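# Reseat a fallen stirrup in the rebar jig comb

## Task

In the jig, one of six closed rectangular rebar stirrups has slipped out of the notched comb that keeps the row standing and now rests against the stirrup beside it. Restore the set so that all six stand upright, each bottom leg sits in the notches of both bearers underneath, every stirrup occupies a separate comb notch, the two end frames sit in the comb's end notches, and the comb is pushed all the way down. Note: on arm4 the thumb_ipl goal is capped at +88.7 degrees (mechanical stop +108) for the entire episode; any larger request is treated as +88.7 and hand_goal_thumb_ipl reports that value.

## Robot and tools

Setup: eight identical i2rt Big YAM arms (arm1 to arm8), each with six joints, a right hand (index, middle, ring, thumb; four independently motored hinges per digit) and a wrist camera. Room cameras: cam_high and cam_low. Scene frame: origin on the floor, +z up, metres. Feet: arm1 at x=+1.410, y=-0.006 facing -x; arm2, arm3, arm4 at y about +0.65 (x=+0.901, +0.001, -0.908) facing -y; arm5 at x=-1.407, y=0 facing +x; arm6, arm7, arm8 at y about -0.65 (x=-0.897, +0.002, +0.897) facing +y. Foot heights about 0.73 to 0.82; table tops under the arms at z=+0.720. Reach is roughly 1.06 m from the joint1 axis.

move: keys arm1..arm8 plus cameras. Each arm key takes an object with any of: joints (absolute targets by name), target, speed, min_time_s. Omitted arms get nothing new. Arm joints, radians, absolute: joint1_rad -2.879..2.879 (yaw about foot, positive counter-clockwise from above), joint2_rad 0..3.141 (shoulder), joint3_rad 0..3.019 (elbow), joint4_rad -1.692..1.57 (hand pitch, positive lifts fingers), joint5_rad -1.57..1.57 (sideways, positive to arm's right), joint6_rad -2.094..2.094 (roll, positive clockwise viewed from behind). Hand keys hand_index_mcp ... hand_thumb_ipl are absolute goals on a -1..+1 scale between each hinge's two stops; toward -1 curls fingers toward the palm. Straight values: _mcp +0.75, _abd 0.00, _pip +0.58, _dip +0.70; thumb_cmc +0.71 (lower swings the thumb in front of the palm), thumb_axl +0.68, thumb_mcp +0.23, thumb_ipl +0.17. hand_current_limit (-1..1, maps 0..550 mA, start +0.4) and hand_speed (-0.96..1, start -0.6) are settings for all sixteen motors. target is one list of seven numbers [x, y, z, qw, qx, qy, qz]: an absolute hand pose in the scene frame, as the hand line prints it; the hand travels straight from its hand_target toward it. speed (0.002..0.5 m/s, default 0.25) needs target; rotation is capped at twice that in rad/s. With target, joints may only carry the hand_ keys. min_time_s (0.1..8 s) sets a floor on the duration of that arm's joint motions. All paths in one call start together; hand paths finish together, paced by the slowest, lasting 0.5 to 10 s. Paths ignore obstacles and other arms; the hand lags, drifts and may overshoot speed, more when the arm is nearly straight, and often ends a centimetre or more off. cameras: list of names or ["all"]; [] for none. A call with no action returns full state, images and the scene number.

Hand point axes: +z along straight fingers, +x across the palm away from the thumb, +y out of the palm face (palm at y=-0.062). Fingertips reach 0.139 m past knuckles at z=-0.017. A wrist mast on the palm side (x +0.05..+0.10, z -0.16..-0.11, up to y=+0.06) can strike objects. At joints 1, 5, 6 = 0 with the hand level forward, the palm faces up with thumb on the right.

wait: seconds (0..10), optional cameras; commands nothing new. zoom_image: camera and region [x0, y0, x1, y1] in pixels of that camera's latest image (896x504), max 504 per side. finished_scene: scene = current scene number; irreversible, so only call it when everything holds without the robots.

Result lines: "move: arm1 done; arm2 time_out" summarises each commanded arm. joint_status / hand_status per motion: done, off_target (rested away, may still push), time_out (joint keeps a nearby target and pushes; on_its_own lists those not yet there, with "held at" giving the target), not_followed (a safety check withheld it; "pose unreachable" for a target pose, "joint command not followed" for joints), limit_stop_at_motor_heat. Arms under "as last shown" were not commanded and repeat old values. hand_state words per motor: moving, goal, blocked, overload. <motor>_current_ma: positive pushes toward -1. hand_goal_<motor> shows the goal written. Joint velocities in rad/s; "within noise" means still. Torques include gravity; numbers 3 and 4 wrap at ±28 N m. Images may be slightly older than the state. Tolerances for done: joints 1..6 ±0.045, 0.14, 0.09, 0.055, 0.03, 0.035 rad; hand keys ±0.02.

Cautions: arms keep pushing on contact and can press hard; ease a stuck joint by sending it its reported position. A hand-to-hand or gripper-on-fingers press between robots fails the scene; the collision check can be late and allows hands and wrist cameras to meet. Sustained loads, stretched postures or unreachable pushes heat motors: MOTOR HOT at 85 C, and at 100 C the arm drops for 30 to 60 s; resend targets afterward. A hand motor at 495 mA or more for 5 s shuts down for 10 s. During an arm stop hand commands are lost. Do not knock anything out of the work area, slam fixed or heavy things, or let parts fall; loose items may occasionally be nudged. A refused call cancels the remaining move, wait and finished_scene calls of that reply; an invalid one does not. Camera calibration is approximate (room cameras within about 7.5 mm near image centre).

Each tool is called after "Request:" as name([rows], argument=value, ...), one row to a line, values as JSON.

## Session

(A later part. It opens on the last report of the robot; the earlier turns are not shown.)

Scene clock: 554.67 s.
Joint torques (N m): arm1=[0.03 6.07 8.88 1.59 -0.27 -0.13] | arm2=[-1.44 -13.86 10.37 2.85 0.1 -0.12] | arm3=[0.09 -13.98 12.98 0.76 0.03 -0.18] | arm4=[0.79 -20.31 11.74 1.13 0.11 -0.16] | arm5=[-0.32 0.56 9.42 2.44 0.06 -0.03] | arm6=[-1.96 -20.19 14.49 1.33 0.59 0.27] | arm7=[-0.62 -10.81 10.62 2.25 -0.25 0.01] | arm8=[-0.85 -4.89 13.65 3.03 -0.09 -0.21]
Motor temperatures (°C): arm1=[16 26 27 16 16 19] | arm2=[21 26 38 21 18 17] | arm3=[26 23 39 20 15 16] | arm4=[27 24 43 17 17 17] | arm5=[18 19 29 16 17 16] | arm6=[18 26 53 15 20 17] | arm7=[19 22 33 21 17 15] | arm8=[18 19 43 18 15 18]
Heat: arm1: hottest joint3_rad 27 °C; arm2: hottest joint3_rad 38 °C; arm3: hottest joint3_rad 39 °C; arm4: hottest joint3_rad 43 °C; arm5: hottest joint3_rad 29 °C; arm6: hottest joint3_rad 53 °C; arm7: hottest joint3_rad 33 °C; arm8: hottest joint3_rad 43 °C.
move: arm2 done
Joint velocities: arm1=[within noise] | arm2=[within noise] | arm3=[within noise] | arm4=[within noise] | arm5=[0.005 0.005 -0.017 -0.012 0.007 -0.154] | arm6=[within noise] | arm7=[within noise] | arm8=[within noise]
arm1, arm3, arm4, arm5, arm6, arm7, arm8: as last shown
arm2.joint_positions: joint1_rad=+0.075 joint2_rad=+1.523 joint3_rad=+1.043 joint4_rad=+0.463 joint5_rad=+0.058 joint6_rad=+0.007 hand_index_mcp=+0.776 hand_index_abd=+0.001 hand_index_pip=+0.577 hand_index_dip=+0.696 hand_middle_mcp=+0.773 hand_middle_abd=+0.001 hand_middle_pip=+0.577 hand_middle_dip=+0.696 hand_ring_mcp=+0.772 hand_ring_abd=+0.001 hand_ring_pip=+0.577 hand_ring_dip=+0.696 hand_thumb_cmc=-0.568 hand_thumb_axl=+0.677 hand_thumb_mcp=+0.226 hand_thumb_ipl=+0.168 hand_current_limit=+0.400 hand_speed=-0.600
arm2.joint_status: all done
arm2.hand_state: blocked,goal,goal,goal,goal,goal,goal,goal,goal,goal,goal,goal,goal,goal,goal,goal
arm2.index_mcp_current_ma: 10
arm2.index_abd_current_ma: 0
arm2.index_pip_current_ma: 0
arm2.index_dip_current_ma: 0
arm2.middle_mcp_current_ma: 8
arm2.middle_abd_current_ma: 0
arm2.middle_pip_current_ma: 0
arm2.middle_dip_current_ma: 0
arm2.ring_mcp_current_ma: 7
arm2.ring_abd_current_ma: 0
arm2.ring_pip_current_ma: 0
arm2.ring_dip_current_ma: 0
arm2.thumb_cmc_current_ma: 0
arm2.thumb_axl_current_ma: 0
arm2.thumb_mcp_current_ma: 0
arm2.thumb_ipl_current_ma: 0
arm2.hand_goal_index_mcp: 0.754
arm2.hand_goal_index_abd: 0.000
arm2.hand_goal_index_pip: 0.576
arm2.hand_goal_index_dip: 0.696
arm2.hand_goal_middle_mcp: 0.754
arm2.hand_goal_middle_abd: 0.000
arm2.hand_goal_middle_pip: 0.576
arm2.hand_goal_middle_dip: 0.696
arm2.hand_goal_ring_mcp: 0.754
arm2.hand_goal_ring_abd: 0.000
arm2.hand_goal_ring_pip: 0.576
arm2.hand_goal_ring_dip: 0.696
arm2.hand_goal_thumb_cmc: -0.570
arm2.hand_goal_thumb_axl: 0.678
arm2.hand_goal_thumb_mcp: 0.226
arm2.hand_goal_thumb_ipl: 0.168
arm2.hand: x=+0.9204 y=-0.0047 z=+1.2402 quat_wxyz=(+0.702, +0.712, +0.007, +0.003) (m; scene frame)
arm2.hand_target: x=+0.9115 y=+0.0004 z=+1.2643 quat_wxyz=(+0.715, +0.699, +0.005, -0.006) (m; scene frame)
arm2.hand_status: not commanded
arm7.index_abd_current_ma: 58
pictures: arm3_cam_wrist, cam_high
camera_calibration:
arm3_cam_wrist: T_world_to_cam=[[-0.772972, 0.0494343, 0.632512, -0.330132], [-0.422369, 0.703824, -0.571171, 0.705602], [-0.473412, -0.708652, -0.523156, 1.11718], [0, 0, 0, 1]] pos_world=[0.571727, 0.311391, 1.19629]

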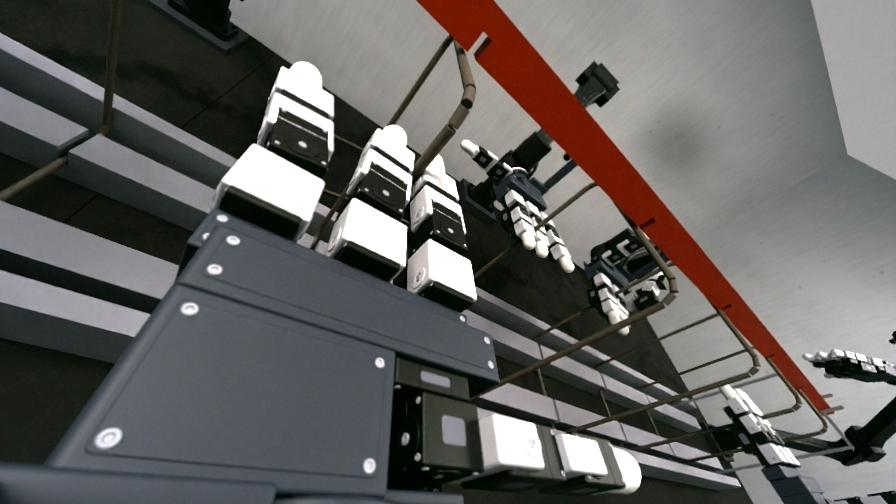

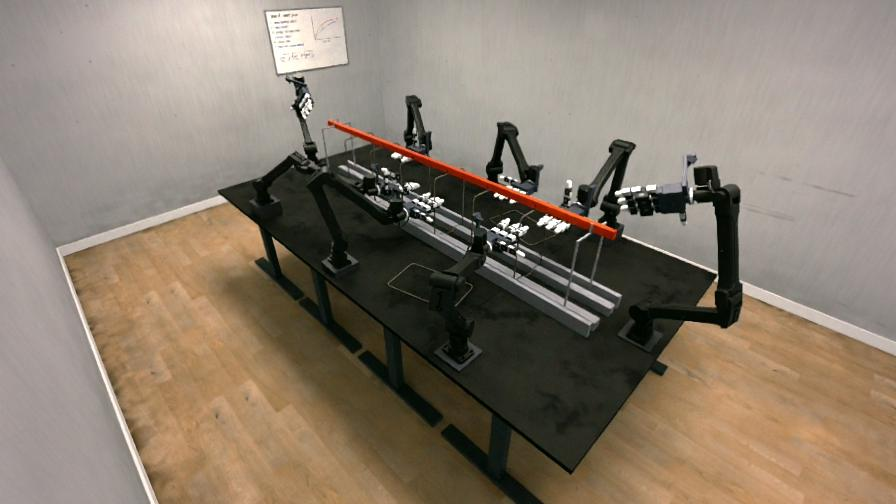

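Request:
move(arm2={"joints":{"joint4_rad":0.43,"joint3_rad":1.06},"min_time_s":1.0}, cameras=["cam_high","arm3_cam_wrist","arm4_cam_wrist"])

Request:
zoom_image(camera="cam_high", region=[425, 165, 455, 195])

Request:
zoom_image(camera="arm3_cam_wrist", region=[430, 10, 490, 70])

Request:
zoom_image(camera="arm3_cam_wrist", region=[624, 212, 648, 236])

Request:
zoom_image(camera="arm4_cam_wrist", region=[480, 0, 540, 60])

Scene clock: 557.00 s.
Joint torques (N m): arm1=[0.56 5.54 8.83 1.76 -0.33 -0.11] | arm2=[-1.32 -13.27 10.39 2.61 0.11 -0.11] | arm3=[0.09 -14.04 12.98 0.76 0.03 -0.18] | arm4=[-0.09 -20.54 11.73 1.39 0.1 -0.14] | arm5=[-0.32 0.56 9.43 2.44 0.06 -0.03] | arm6=[-1.96 -20.19 14.49 1.33 0.59 0.27] | arm7=[-0.5 -10.64 10.62 2.28 -0.27 0.03] | arm8=[-0.73 -4.89 13.64 2.99 -0.09 -0.21]
Motor temperatures (°C): arm1=[16 26 27 16 16 19] | arm2=[21 26 38 21 18 17] | arm3=[26 23 39 20 15 16] | arm4=[27 24 43 17 17 17] | arm5=[18 19 29 16 17 16] | arm6=[18 26 53 15 20 17] | arm7=[19 22 33 21 17 15] | arm8=[18 19 43 18 15 18]
Heat: arm1: hottest joint3_rad 27 °C; arm2: hottest joint3_rad 38 °C; arm3: hottest joint3_rad 39 °C; arm4: hottest joint3_rad 43 °C; arm5: hottest joint3_rad 29 °C; arm6: hottest joint3_rad 53 °C; arm7: hottest joint3_rad 33 °C; arm8: hottest joint3_rad 43 °C.
move: arm2 done
Joint velocities: within noise
arm1, arm3, arm4, arm5, arm6, arm7, arm8: as last shown
arm2.joint_positions: joint1_rad=+0.075 joint2_rad=+1.514 joint3_rad=+1.043 joint4_rad=+0.438 joint5_rad=+0.058 joint6_rad=+0.007 hand_index_mcp=+0.774 hand_index_abd=+0.001 hand_index_pip=+0.577 hand_index_dip=+0.696 hand_middle_mcp=+0.773 hand_middle_abd=+0.001 hand_middle_pip=+0.577 hand_middle_dip=+0.696 hand_ring_mcp=+0.772 hand_ring_abd=+0.001 hand_ring_pip=+0.577 hand_ring_dip=+0.696 hand_thumb_cmc=-0.568 hand_thumb_axl=+0.677 hand_thumb_mcp=+0.226 hand_thumb_ipl=+0.168 hand_current_limit=+0.400 hand_speed=-0.600
arm2.joint_status: all done
arm2.hand_state: blocked,goal,goal,goal,goal,goal,goal,goal,goal,goal,goal,goal,goal,goal,goal,goal
arm2.index_mcp_current_ma: 9
arm2.index_abd_current_ma: 0
arm2.index_pip_current_ma: 0
arm2.index_dip_current_ma: 0
arm2.middle_mcp_current_ma: 8
arm2.middle_abd_current_ma: 0
arm2.middle_pip_current_ma: 0
arm2.middle_dip_current_ma: 0
arm2.ring_mcp_current_ma: 7
arm2.ring_abd_current_ma: 0
arm2.ring_pip_current_ma: 0
arm2.ring_dip_current_ma: 0
arm2.thumb_cmc_current_ma: 0
arm2.thumb_axl_current_ma: 0
arm2.thumb_mcp_current_ma: 0
arm2.thumb_ipl_current_ma: 0
arm2.hand_goal_index_mcp: 0.754
arm2.hand_goal_index_abd: 0.000
arm2.hand_goal_index_pip: 0.576
arm2.hand_goal_index_dip: 0.696
arm2.hand_goal_middle_mcp: 0.754
arm2.hand_goal_middle_abd: 0.000
arm2.hand_goal_middle_pip: 0.576
arm2.hand_goal_middle_dip: 0.696
arm2.hand_goal_ring_mcp: 0.754
arm2.hand_goal_ring_abd: 0.000
arm2.hand_goal_ring_pip: 0.576
arm2.hand_goal_ring_dip: 0.696
arm2.hand_goal_thumb_cmc: -0.570
arm2.hand_goal_thumb_axl: 0.678
arm2.hand_goal_thumb_mcp: 0.226
arm2.hand_goal_thumb_ipl: 0.168
arm2.hand: x=+0.9204 y=-0.0042 z=+1.2394 quat_wxyz=(+0.696, +0.718, +0.008, +0.002) (m; scene frame)
arm2.hand_target: x=+0.9116 y=-0.0023 z=+1.2567 quat_wxyz=(+0.704, +0.710, +0.006, -0.007) (m; scene frame)
arm2.hand_status: not commanded
pictures: arm3_cam_wrist, arm4_cam_wrist, cam_high
camera_calibration:
arm3_cam_wrist: T_world_to_cam=[[-0.772972, 0.0494343, 0.632512, -0.330132], [-0.422369, 0.703824, -0.571171, 0.705602], [-0.473412, -0.708652, -0.523156, 1.11718], [0, 0, 0, 1]] pos_world=[0.571727, 0.311391, 1.19629]
arm4_cam_wrist: T_world_to_cam=[[-0.782791, 0.0379993, 0.621123, -1.01006], [-0.413637, 0.713936, -0.564977, 0.306158], [-0.464911, -0.699179, -0.543145, 0.697172], [0, 0, 0, 1]] pos_world=[-0.339906, 0.307252, 1.17901]

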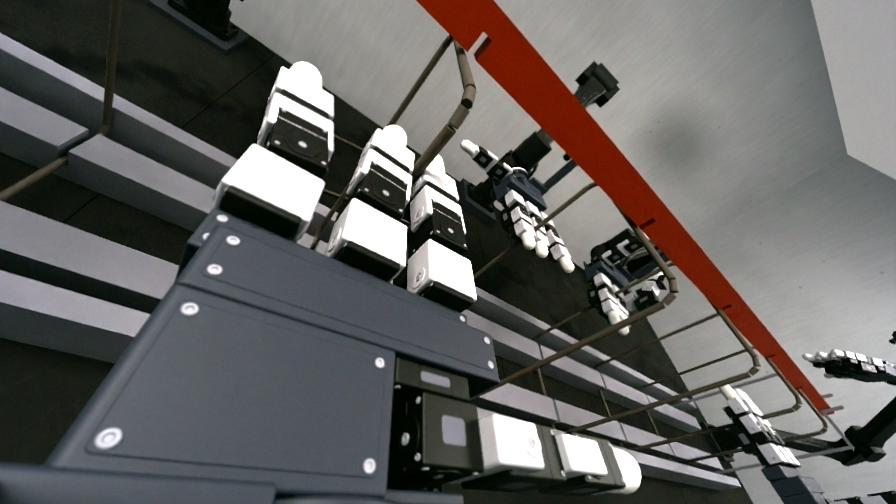

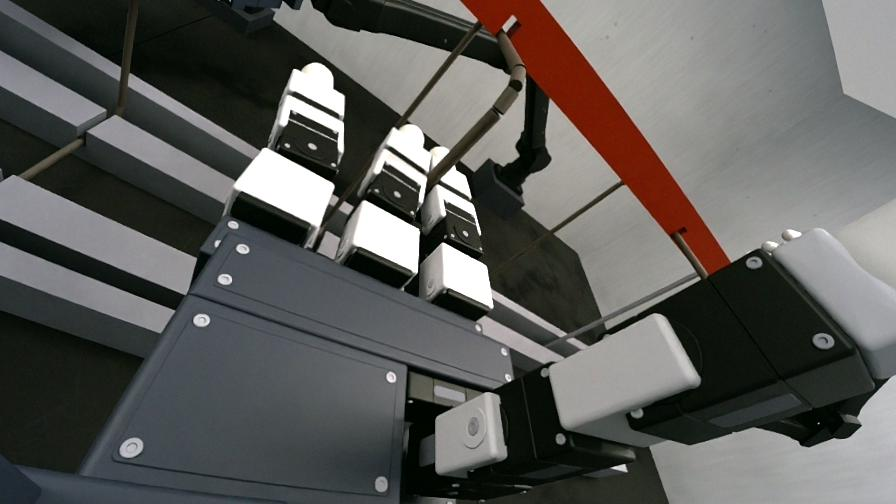

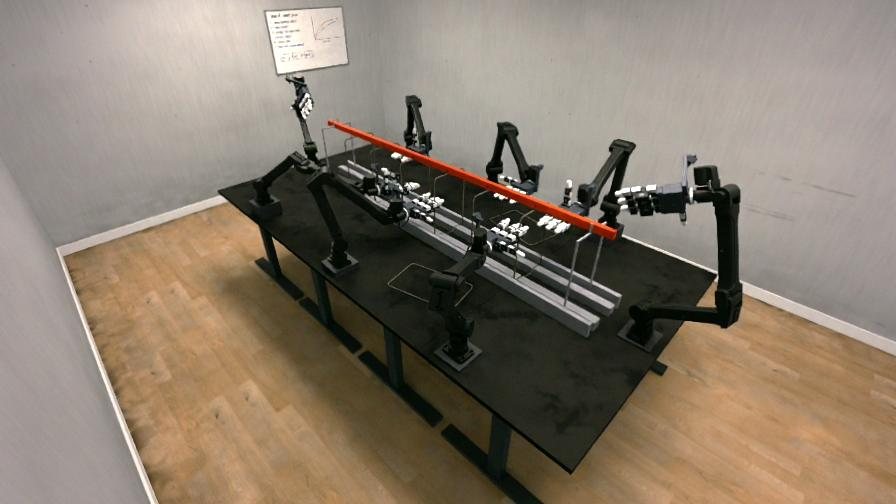

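Scaled by 16.800.

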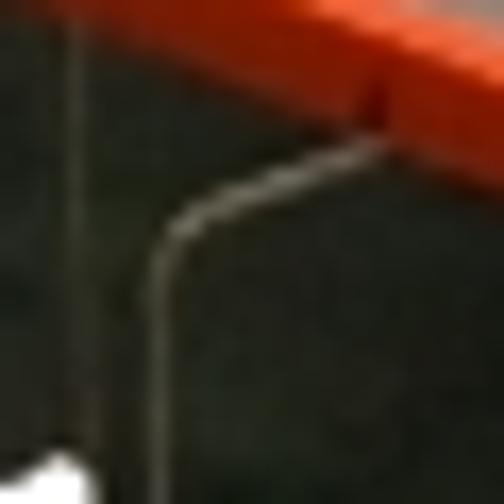

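Scaled by 8.400.

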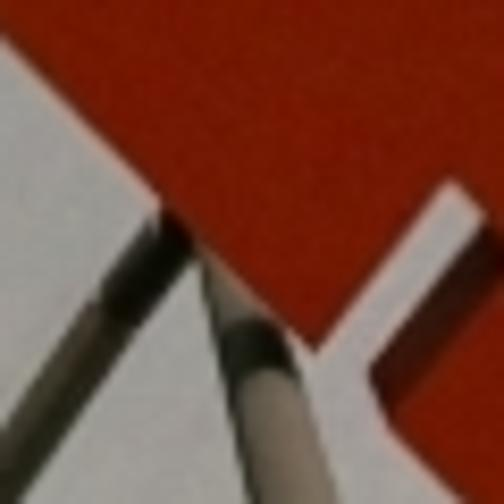

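Scaled by 21.000.

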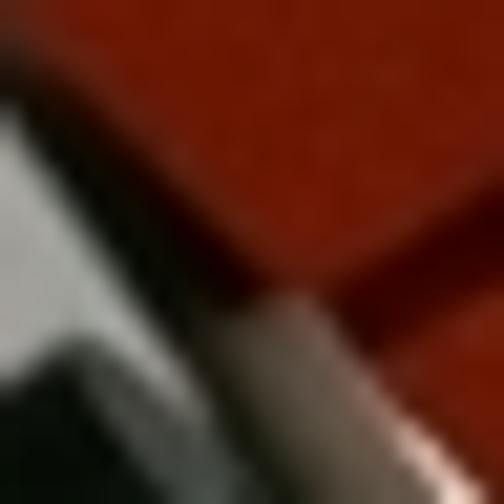

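Scaled by 8.400.

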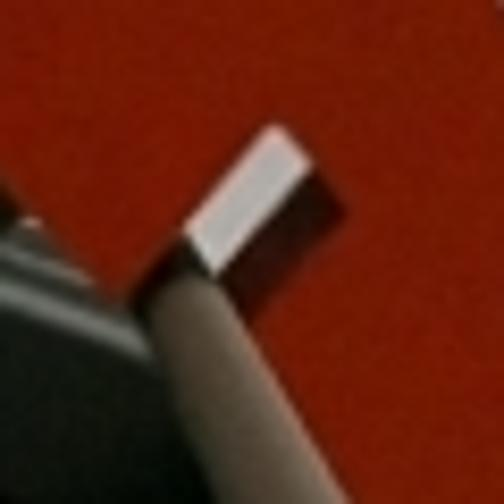

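Request:
move(arm7={"joints":{"hand_index_abd":0.01,"hand_middle_abd":0.20}}, cameras=["cam_high","arm3_cam_wrist","arm4_cam_wrist"])

Request:
zoom_image(camera="arm3_cam_wrist", region=[430, 10, 490, 70])

Request:
zoom_image(camera="arm3_cam_wrist", region=[624, 212, 648, 236])

Request:
zoom_image(camera="cam_high", region=[425, 165, 455, 195])

Scene clock: 559.27 s.
Joint torques (N m): arm1=[0.79 5.54 8.62 1.59 -0.33 -0.15] | arm2=[-1.38 -13.33 10.39 2.66 0.11 -0.11] | arm3=[0.09 -13.98 12.98 0.77 0.03 -0.18] | arm4=[-0.32 -20.19 11.41 1.02 0.13 -0.08] | arm5=[-0.38 0.56 9.43 2.43 0.06 -0.03] | arm6=[-1.96 -20.19 14.5 1.32 0.58 0.27] | arm7=[-0.56 -10.7 10.62 2.19 -0.21 0.02] | arm8=[-0.79 -4.72 13.68 3.02 -0.08 -0.22]
Motor temperatures (°C): arm1=[16 26 27 16 16 19] | arm2=[21 26 38 21 18 17] | arm3=[26 23 39 20 15 16] | arm4=[27 24 43 17 17 17] | arm5=[18 19 29 16 17 16] | arm6=[18 26 53 15 20 17] | arm7=[19 22 33 21 17 15] | arm8=[18 19 43 18 15 18]
Heat: arm1: hottest joint3_rad 27 °C; arm2: hottest joint3_rad 38 °C; arm3: hottest joint3_rad 39 °C; arm4: hottest joint3_rad 43 °C; arm5: hottest joint3_rad 29 °C; arm6: hottest joint3_rad 53 °C; arm7: hottest joint3_rad 33 °C; arm8: hottest joint3_rad 43 °C.
move: arm7 off_target
Joint velocities: within noise
arm1, arm2, arm3, arm4, arm5, arm6, arm8: as last shown
arm7.joint_positions: joint1_rad=-0.497 joint2_rad=+1.345 joint3_rad=+0.560 joint4_rad=+0.804 joint5_rad=-0.531 joint6_rad=+0.010 hand_index_mcp=+0.768 hand_index_abd=+0.024 hand_index_pip=+0.578 hand_index_dip=+0.696 hand_middle_mcp=+0.770 hand_middle_abd=+0.135 hand_middle_pip=+0.579 hand_middle_dip=+0.696 hand_ring_mcp=+0.761 hand_ring_abd=-0.200 hand_ring_pip=+0.577 hand_ring_dip=+0.696 hand_thumb_cmc=+0.720 hand_thumb_axl=+0.677 hand_thumb_mcp=+0.226 hand_thumb_ipl=+0.168 hand_current_limit=+0.400 hand_speed=-0.600
arm7.joint_status: hand_middle_abd off_target (ended at +0.135, target +0.200); the others done
arm7.hand_state: goal,goal,goal,goal,goal,blocked,goal,goal,goal,goal,goal,goal,goal,goal,goal,goal
arm7.index_mcp_current_ma: 60
arm7.index_abd_current_ma: 51
arm7.index_pip_current_ma: 8
arm7.index_dip_current_ma: 0
arm7.middle_mcp_current_ma: 72
arm7.middle_abd_current_ma: -255
arm7.middle_pip_current_ma: 11
arm7.middle_dip_current_ma: -1
arm7.ring_mcp_current_ma: 28
arm7.ring_abd_current_ma: -1
arm7.ring_pip_current_ma: 3
arm7.ring_dip_current_ma: 0
arm7.thumb_cmc_current_ma: 26
arm7.thumb_axl_current_ma: -3
arm7.thumb_mcp_current_ma: -1
arm7.thumb_ipl_current_ma: -1
arm7.hand_goal_index_mcp: 0.754
arm7.hand_goal_index_abd: 0.010
arm7.hand_goal_index_pip: 0.576
arm7.hand_goal_index_dip: 0.696
arm7.hand_goal_middle_mcp: 0.754
arm7.hand_goal_middle_abd: 0.200
arm7.hand_goal_middle_pip: 0.576
arm7.hand_goal_middle_dip: 0.696
arm7.hand_goal_ring_mcp: 0.754
arm7.hand_goal_ring_abd: -0.200
arm7.hand_goal_ring_pip: 0.576
arm7.hand_goal_ring_dip: 0.696
arm7.hand_goal_thumb_cmc: 0.714
arm7.hand_goal_thumb_axl: 0.678
arm7.hand_goal_thumb_mcp: 0.226
arm7.hand_goal_thumb_ipl: 0.168
arm7.hand: x=+0.2047 y=-0.1884 z=+1.0959 quat_wxyz=(-0.002, +0.003, +0.697, +0.718) (m; scene frame)
arm7.hand_target: x=+0.2059 y=-0.1883 z=+1.1090 quat_wxyz=(+0.000, +0.000, +0.688, +0.725) (m; scene frame)
arm7.hand_status: not commanded
pictures: arm3_cam_wrist, arm4_cam_wrist, cam_high
camera_calibration:
arm3_cam_wrist: T_world_to_cam=[[-0.772972, 0.0494343, 0.632512, -0.330132], [-0.422369, 0.703824, -0.571171, 0.705602], [-0.473412, -0.708652, -0.523156, 1.11718], [0, 0, 0, 1]] pos_world=[0.571727, 0.311391, 1.19629]
arm4_cam_wrist: T_world_to_cam=[[-0.782791, 0.0379993, 0.621123, -1.01006], [-0.413637, 0.713936, -0.564977, 0.306158], [-0.464911, -0.699179, -0.543145, 0.697172], [0, 0, 0, 1]] pos_world=[-0.339906, 0.307252, 1.17901]

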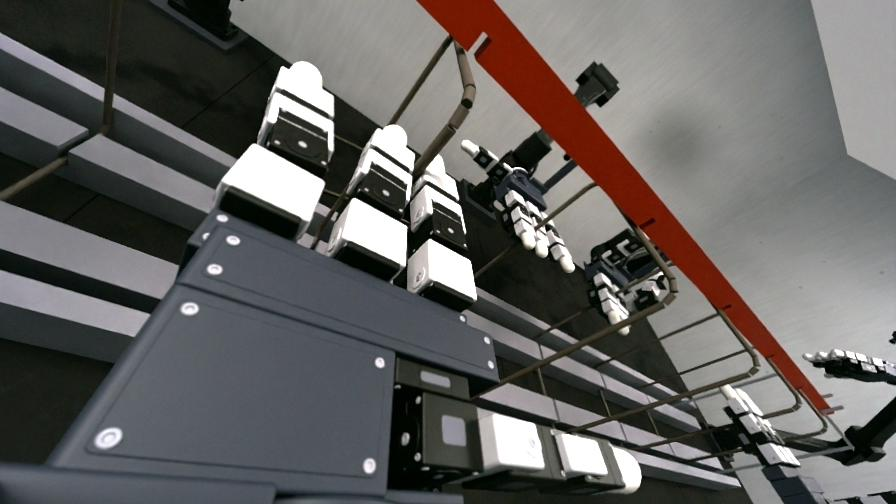

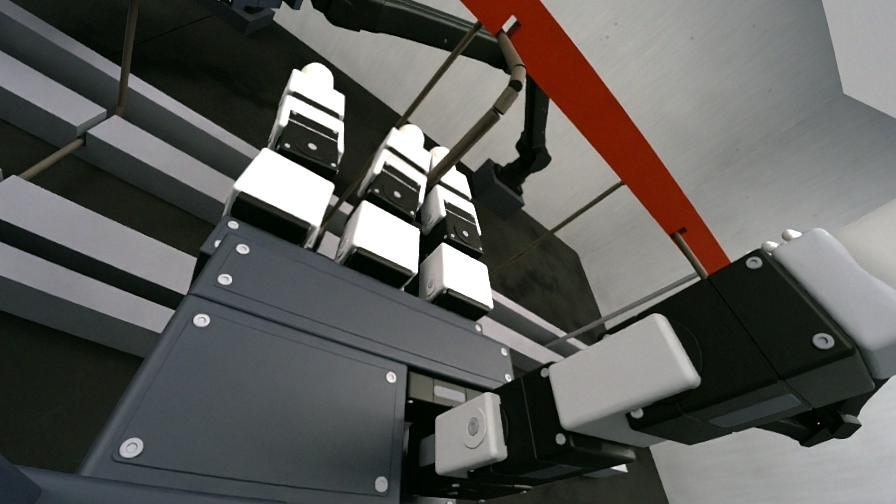

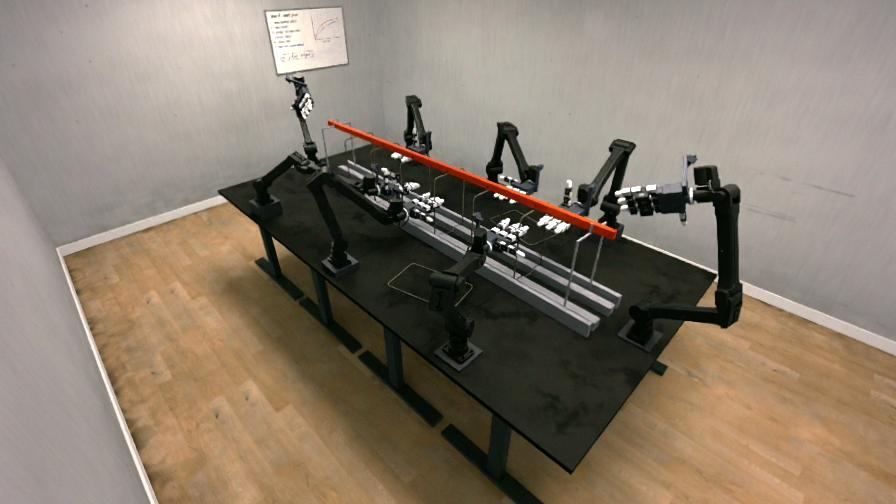

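Scaled by 8.400.

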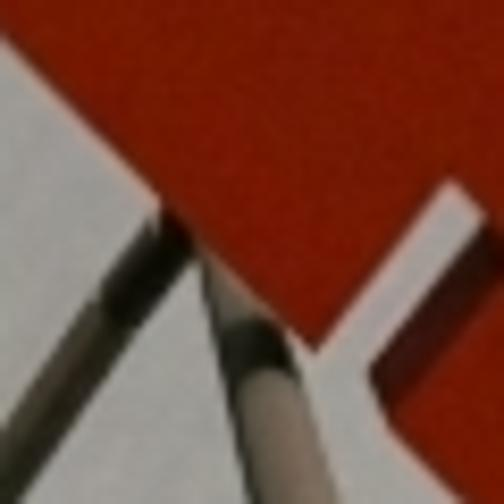

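Scaled by 21.000.

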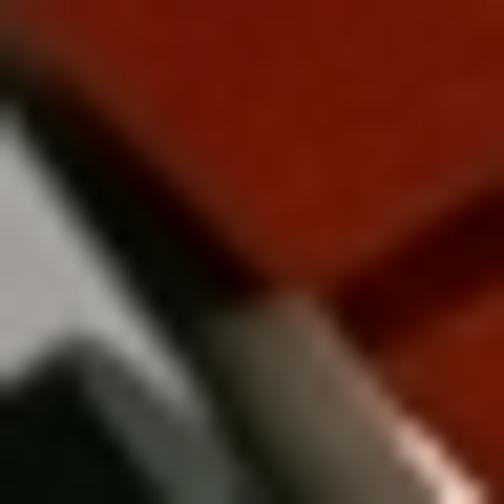

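Scaled by 16.800.

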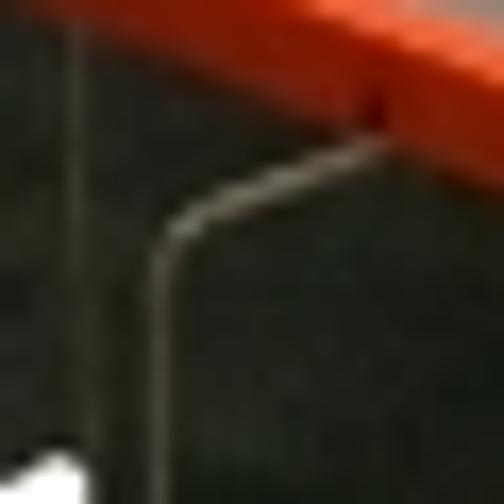

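Request:
move(arm7={"joints":{"hand_index_abd":0.03,"hand_middle_abd":0.22}}, cameras=["arm3_cam_wrist"])

Request:
zoom_image(camera="arm3_cam_wrist", region=[430, 10, 490, 70])

Request:
zoom_image(camera="arm3_cam_wrist", region=[624, 212, 648, 236])

Scene clock: 563.17 s.
Joint torques (N m): arm1=[0.03 5.36 8.84 1.62 -0.31 -0.11] | arm2=[-1.44 -13.22 10.39 2.61 0.11 -0.12] | arm3=[0.09 -13.98 13 0.75 0.03 -0.18] | arm4=[-0.44 -20.6 11.51 1.13 0.14 -0.15] | arm5=[-0.32 0.56 9.43 2.44 0.06 -0.03] | arm6=[-1.96 -20.19 14.49 1.32 0.59 0.27] | arm7=[-0.44 -10.75 10.59 2.24 -0.22 0.02] | arm8=[-0.79 -4.78 13.68 2.97 -0.08 -0.21]
Motor temperatures (°C): arm1=[16 26 27 16 16 19] | arm2=[21 26 38 20 18 17] | arm3=[26 23 39 20 15 16] | arm4=[27 24 43 17 17 17] | arm5=[18 19 29 16 17 16] | arm6=[18 26 53 15 20 17] | arm7=[19 22 33 21 17 15] | arm8=[18 19 43 18 15 18]
Heat: arm1: hottest joint3_rad 27 °C; arm2: hottest joint3_rad 38 °C; arm3: hottest joint3_rad 39 °C; arm4: hottest joint3_rad 43 °C; arm5: hottest joint3_rad 29 °C; arm6: hottest joint3_rad 53 °C; arm7: hottest joint3_rad 33 °C; arm8: hottest joint3_rad 43 °C.
move: arm7 off_target
Joint velocities: within noise
arm1, arm2, arm3, arm4, arm5, arm6, arm8: as last shown
arm7.joint_positions: joint1_rad=-0.497 joint2_rad=+1.345 joint3_rad=+0.560 joint4_rad=+0.804 joint5_rad=-0.531 joint6_rad=+0.010 hand_index_mcp=+0.768 hand_index_abd=+0.044 hand_index_pip=+0.578 hand_index_dip=+0.696 hand_middle_mcp=+0.770 hand_middle_abd=+0.154 hand_middle_pip=+0.579 hand_middle_dip=+0.696 hand_ring_mcp=+0.761 hand_ring_abd=-0.200 hand_ring_pip=+0.577 hand_ring_dip=+0.696 hand_thumb_cmc=+0.720 hand_thumb_axl=+0.677 hand_thumb_mcp=+0.226 hand_thumb_ipl=+0.168 hand_current_limit=+0.400 hand_speed=-0.600
arm7.joint_status: hand_middle_abd off_target (ended at +0.154, target +0.220); the others done
arm7.hand_state: goal,goal,goal,goal,goal,blocked,goal,goal,goal,goal,goal,goal,goal,goal,goal,goal
arm7.index_mcp_current_ma: 60
arm7.index_abd_current_ma: 51
arm7.index_pip_current_ma: 8
arm7.index_dip_current_ma: 0
arm7.middle_mcp_current_ma: 72
arm7.middle_abd_current_ma: -261
arm7.middle_pip_current_ma: 11
arm7.middle_dip_current_ma: -1
arm7.ring_mcp_current_ma: 28
arm7.ring_abd_current_ma: -1
arm7.ring_pip_current_ma: 3
arm7.ring_dip_current_ma: 0
arm7.thumb_cmc_current_ma: 26
arm7.thumb_axl_current_ma: -3
arm7.thumb_mcp_current_ma: -1
arm7.thumb_ipl_current_ma: -1
arm7.hand_goal_index_mcp: 0.754
arm7.hand_goal_index_abd: 0.030
arm7.hand_goal_index_pip: 0.576
arm7.hand_goal_index_dip: 0.696
arm7.hand_goal_middle_mcp: 0.754
arm7.hand_goal_middle_abd: 0.220
arm7.hand_goal_middle_pip: 0.576
arm7.hand_goal_middle_dip: 0.696
arm7.hand_goal_ring_mcp: 0.754
arm7.hand_goal_ring_abd: -0.200
arm7.hand_goal_ring_pip: 0.576
arm7.hand_goal_ring_dip: 0.696
arm7.hand_goal_thumb_cmc: 0.714
arm7.hand_goal_thumb_axl: 0.678
arm7.hand_goal_thumb_mcp: 0.226
arm7.hand_goal_thumb_ipl: 0.168
arm7.hand: x=+0.2047 y=-0.1884 z=+1.0959 quat_wxyz=(-0.002, +0.003, +0.697, +0.718) (m; scene frame)
arm7.hand_target: x=+0.2059 y=-0.1883 z=+1.1090 quat_wxyz=(+0.000, +0.000, +0.688, +0.725) (m; scene frame)
arm7.hand_status: not commanded
pictures: arm3_cam_wrist
camera_calibration:
arm3_cam_wrist: T_world_to_cam=[[-0.772972, 0.0494343, 0.632512, -0.330132], [-0.422369, 0.703824, -0.571171, 0.705602], [-0.473412, -0.708652, -0.523156, 1.11718], [0, 0, 0, 1]] pos_world=[0.571727, 0.311391, 1.19629]

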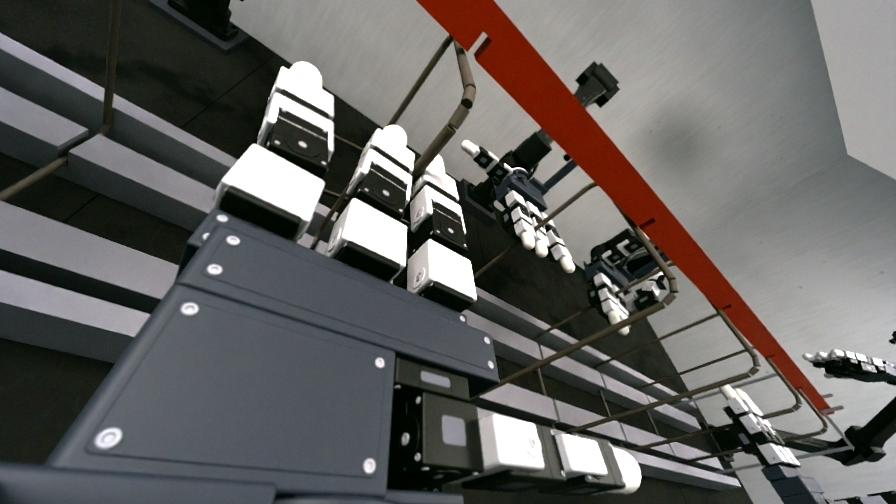

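Scaled by 8.400.

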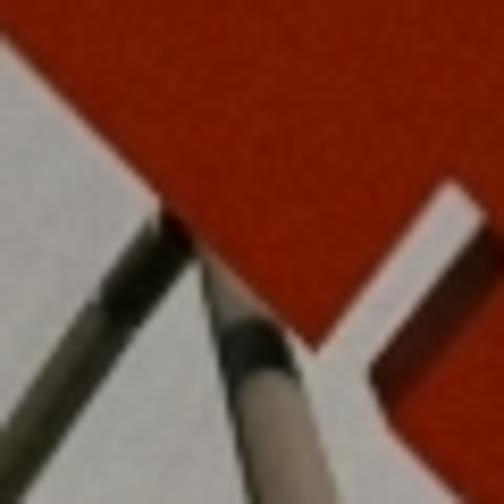

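Scaled by 21.000.

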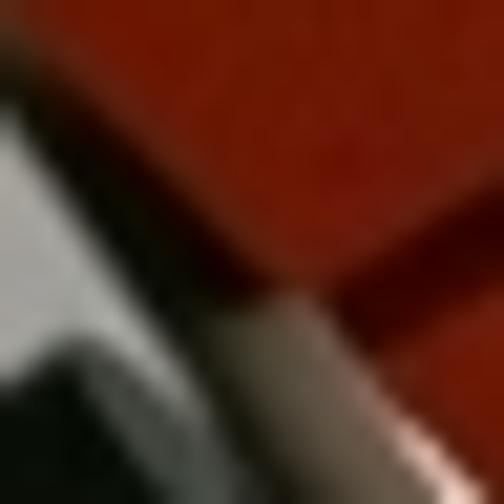

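Request:
move(arm7={"joints":{"hand_index_abd":0.04,"hand_middle_abd":0.23}}, cameras=["arm7_cam_wrist","cam_high"])

Request:
zoom_image(camera="arm7_cam_wrist", region=[340, 60, 520, 240])

Request:
zoom_image(camera="cam_high", region=[425, 165, 455, 195])

Scene clock: 564.63 s.
Joint torques (N m): arm1=[0.5 6.42 8.75 1.54 -0.29 -0.14] | arm2=[-1.49 -13.27 10.39 2.63 0.11 -0.11] | arm3=[0.09 -14.04 12.98 0.77 0.03 -0.18] | arm4=[-0.03 -20.01 11.64 1.2 0.1 -0.13] | arm5=[-0.38 0.56 9.43 2.44 0.06 -0.03] | arm6=[-1.96 -20.19 14.5 1.33 0.59 0.27] | arm7=[-0.44 -10.81 10.62 2.25 -0.21 0.02] | arm8=[-0.85 -4.84 13.67 3.03 -0.08 -0.22]
Motor temperatures (°C): arm1=[16 26 27 16 16 19] | arm2=[21 25 38 20 18 17] | arm3=[26 23 39 20 15 16] | arm4=[27 24 43 17 17 17] | arm5=[18 18 29 16 17 16] | arm6=[18 26 53 15 20 17] | arm7=[19 22 33 21 17 15] | arm8=[18 19 43 18 15 18]
Heat: arm1: hottest joint3_rad 27 °C; arm2: hottest joint3_rad 38 °C; arm3: hottest joint3_rad 39 °C; arm4: hottest joint3_rad 43 °C; arm5: hottest joint3_rad 29 °C; arm6: hottest joint3_rad 53 °C; arm7: hottest joint3_rad 33 °C; arm8: hottest joint3_rad 43 °C.
move: arm7 off_target
Joint velocities: within noise
arm1, arm2, arm3, arm4, arm5, arm6, arm8: as last shown
arm7.joint_positions: joint1_rad=-0.497 joint2_rad=+1.345 joint3_rad=+0.560 joint4_rad=+0.804 joint5_rad=-0.531 joint6_rad=+0.010 hand_index_mcp=+0.768 hand_index_abd=+0.054 hand_index_pip=+0.578 hand_index_dip=+0.696 hand_middle_mcp=+0.770 hand_middle_abd=+0.163 hand_middle_pip=+0.579 hand_middle_dip=+0.696 hand_ring_mcp=+0.761 hand_ring_abd=-0.200 hand_ring_pip=+0.577 hand_ring_dip=+0.696 hand_thumb_cmc=+0.720 hand_thumb_axl=+0.677 hand_thumb_mcp=+0.226 hand_thumb_ipl=+0.168 hand_current_limit=+0.400 hand_speed=-0.600
arm7.joint_status: hand_middle_abd off_target (ended at +0.163, target +0.230); the others done
arm7.hand_state: goal,goal,goal,goal,goal,blocked,goal,goal,goal,goal,goal,goal,goal,goal,goal,goal
arm7.index_mcp_current_ma: 60
arm7.index_abd_current_ma: 51
arm7.index_pip_current_ma: 8
arm7.index_dip_current_ma: 0
arm7.middle_mcp_current_ma: 72
arm7.middle_abd_current_ma: -264
arm7.middle_pip_current_ma: 11
arm7.middle_dip_current_ma: -1
arm7.ring_mcp_current_ma: 28
arm7.ring_abd_current_ma: -1
arm7.ring_pip_current_ma: 3
arm7.ring_dip_current_ma: 0
arm7.thumb_cmc_current_ma: 26
arm7.thumb_axl_current_ma: -3
arm7.thumb_mcp_current_ma: -1
arm7.thumb_ipl_current_ma: -1
arm7.hand_goal_index_mcp: 0.754
arm7.hand_goal_index_abd: 0.040
arm7.hand_goal_index_pip: 0.576
arm7.hand_goal_index_dip: 0.696
arm7.hand_goal_middle_mcp: 0.754
arm7.hand_goal_middle_abd: 0.230
arm7.hand_goal_middle_pip: 0.576
arm7.hand_goal_middle_dip: 0.696
arm7.hand_goal_ring_mcp: 0.754
arm7.hand_goal_ring_abd: -0.200
arm7.hand_goal_ring_pip: 0.576
arm7.hand_goal_ring_dip: 0.696
arm7.hand_goal_thumb_cmc: 0.714
arm7.hand_goal_thumb_axl: 0.678
arm7.hand_goal_thumb_mcp: 0.226
arm7.hand_goal_thumb_ipl: 0.168
arm7.hand: x=+0.2047 y=-0.1884 z=+1.0959 quat_wxyz=(-0.002, +0.003, +0.697, +0.718) (m; scene frame)
arm7.hand_target: x=+0.2059 y=-0.1883 z=+1.1090 quat_wxyz=(+0.000, +0.000, +0.688, +0.725) (m; scene frame)
arm7.hand_status: not commanded
pictures: arm7_cam_wrist, cam_high
camera_calibration:
arm7_cam_wrist: T_world_to_cam=[[0.799795, -0.011599, 0.600161, -0.791701], [0.393815, -0.744429, -0.539199, 0.318998], [0.453031, 0.667601, -0.590823, 0.800999], [0, 0, 0, 1]] pos_world=[0.144695, -0.30646, 1.1204]

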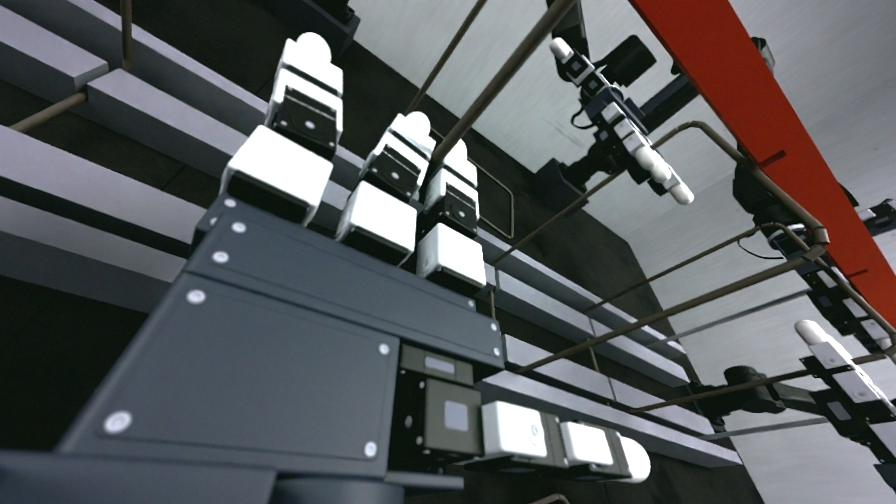

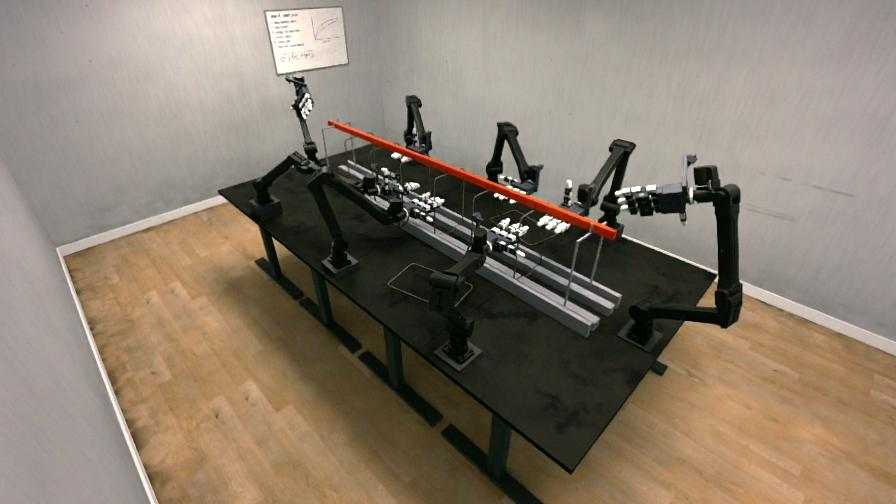

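Scaled by 2.800.

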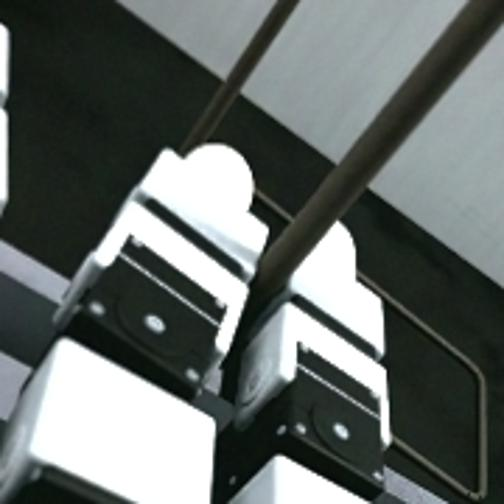

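Scaled by 16.800.

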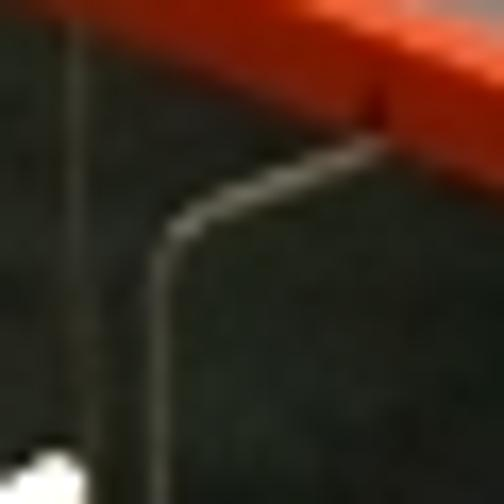

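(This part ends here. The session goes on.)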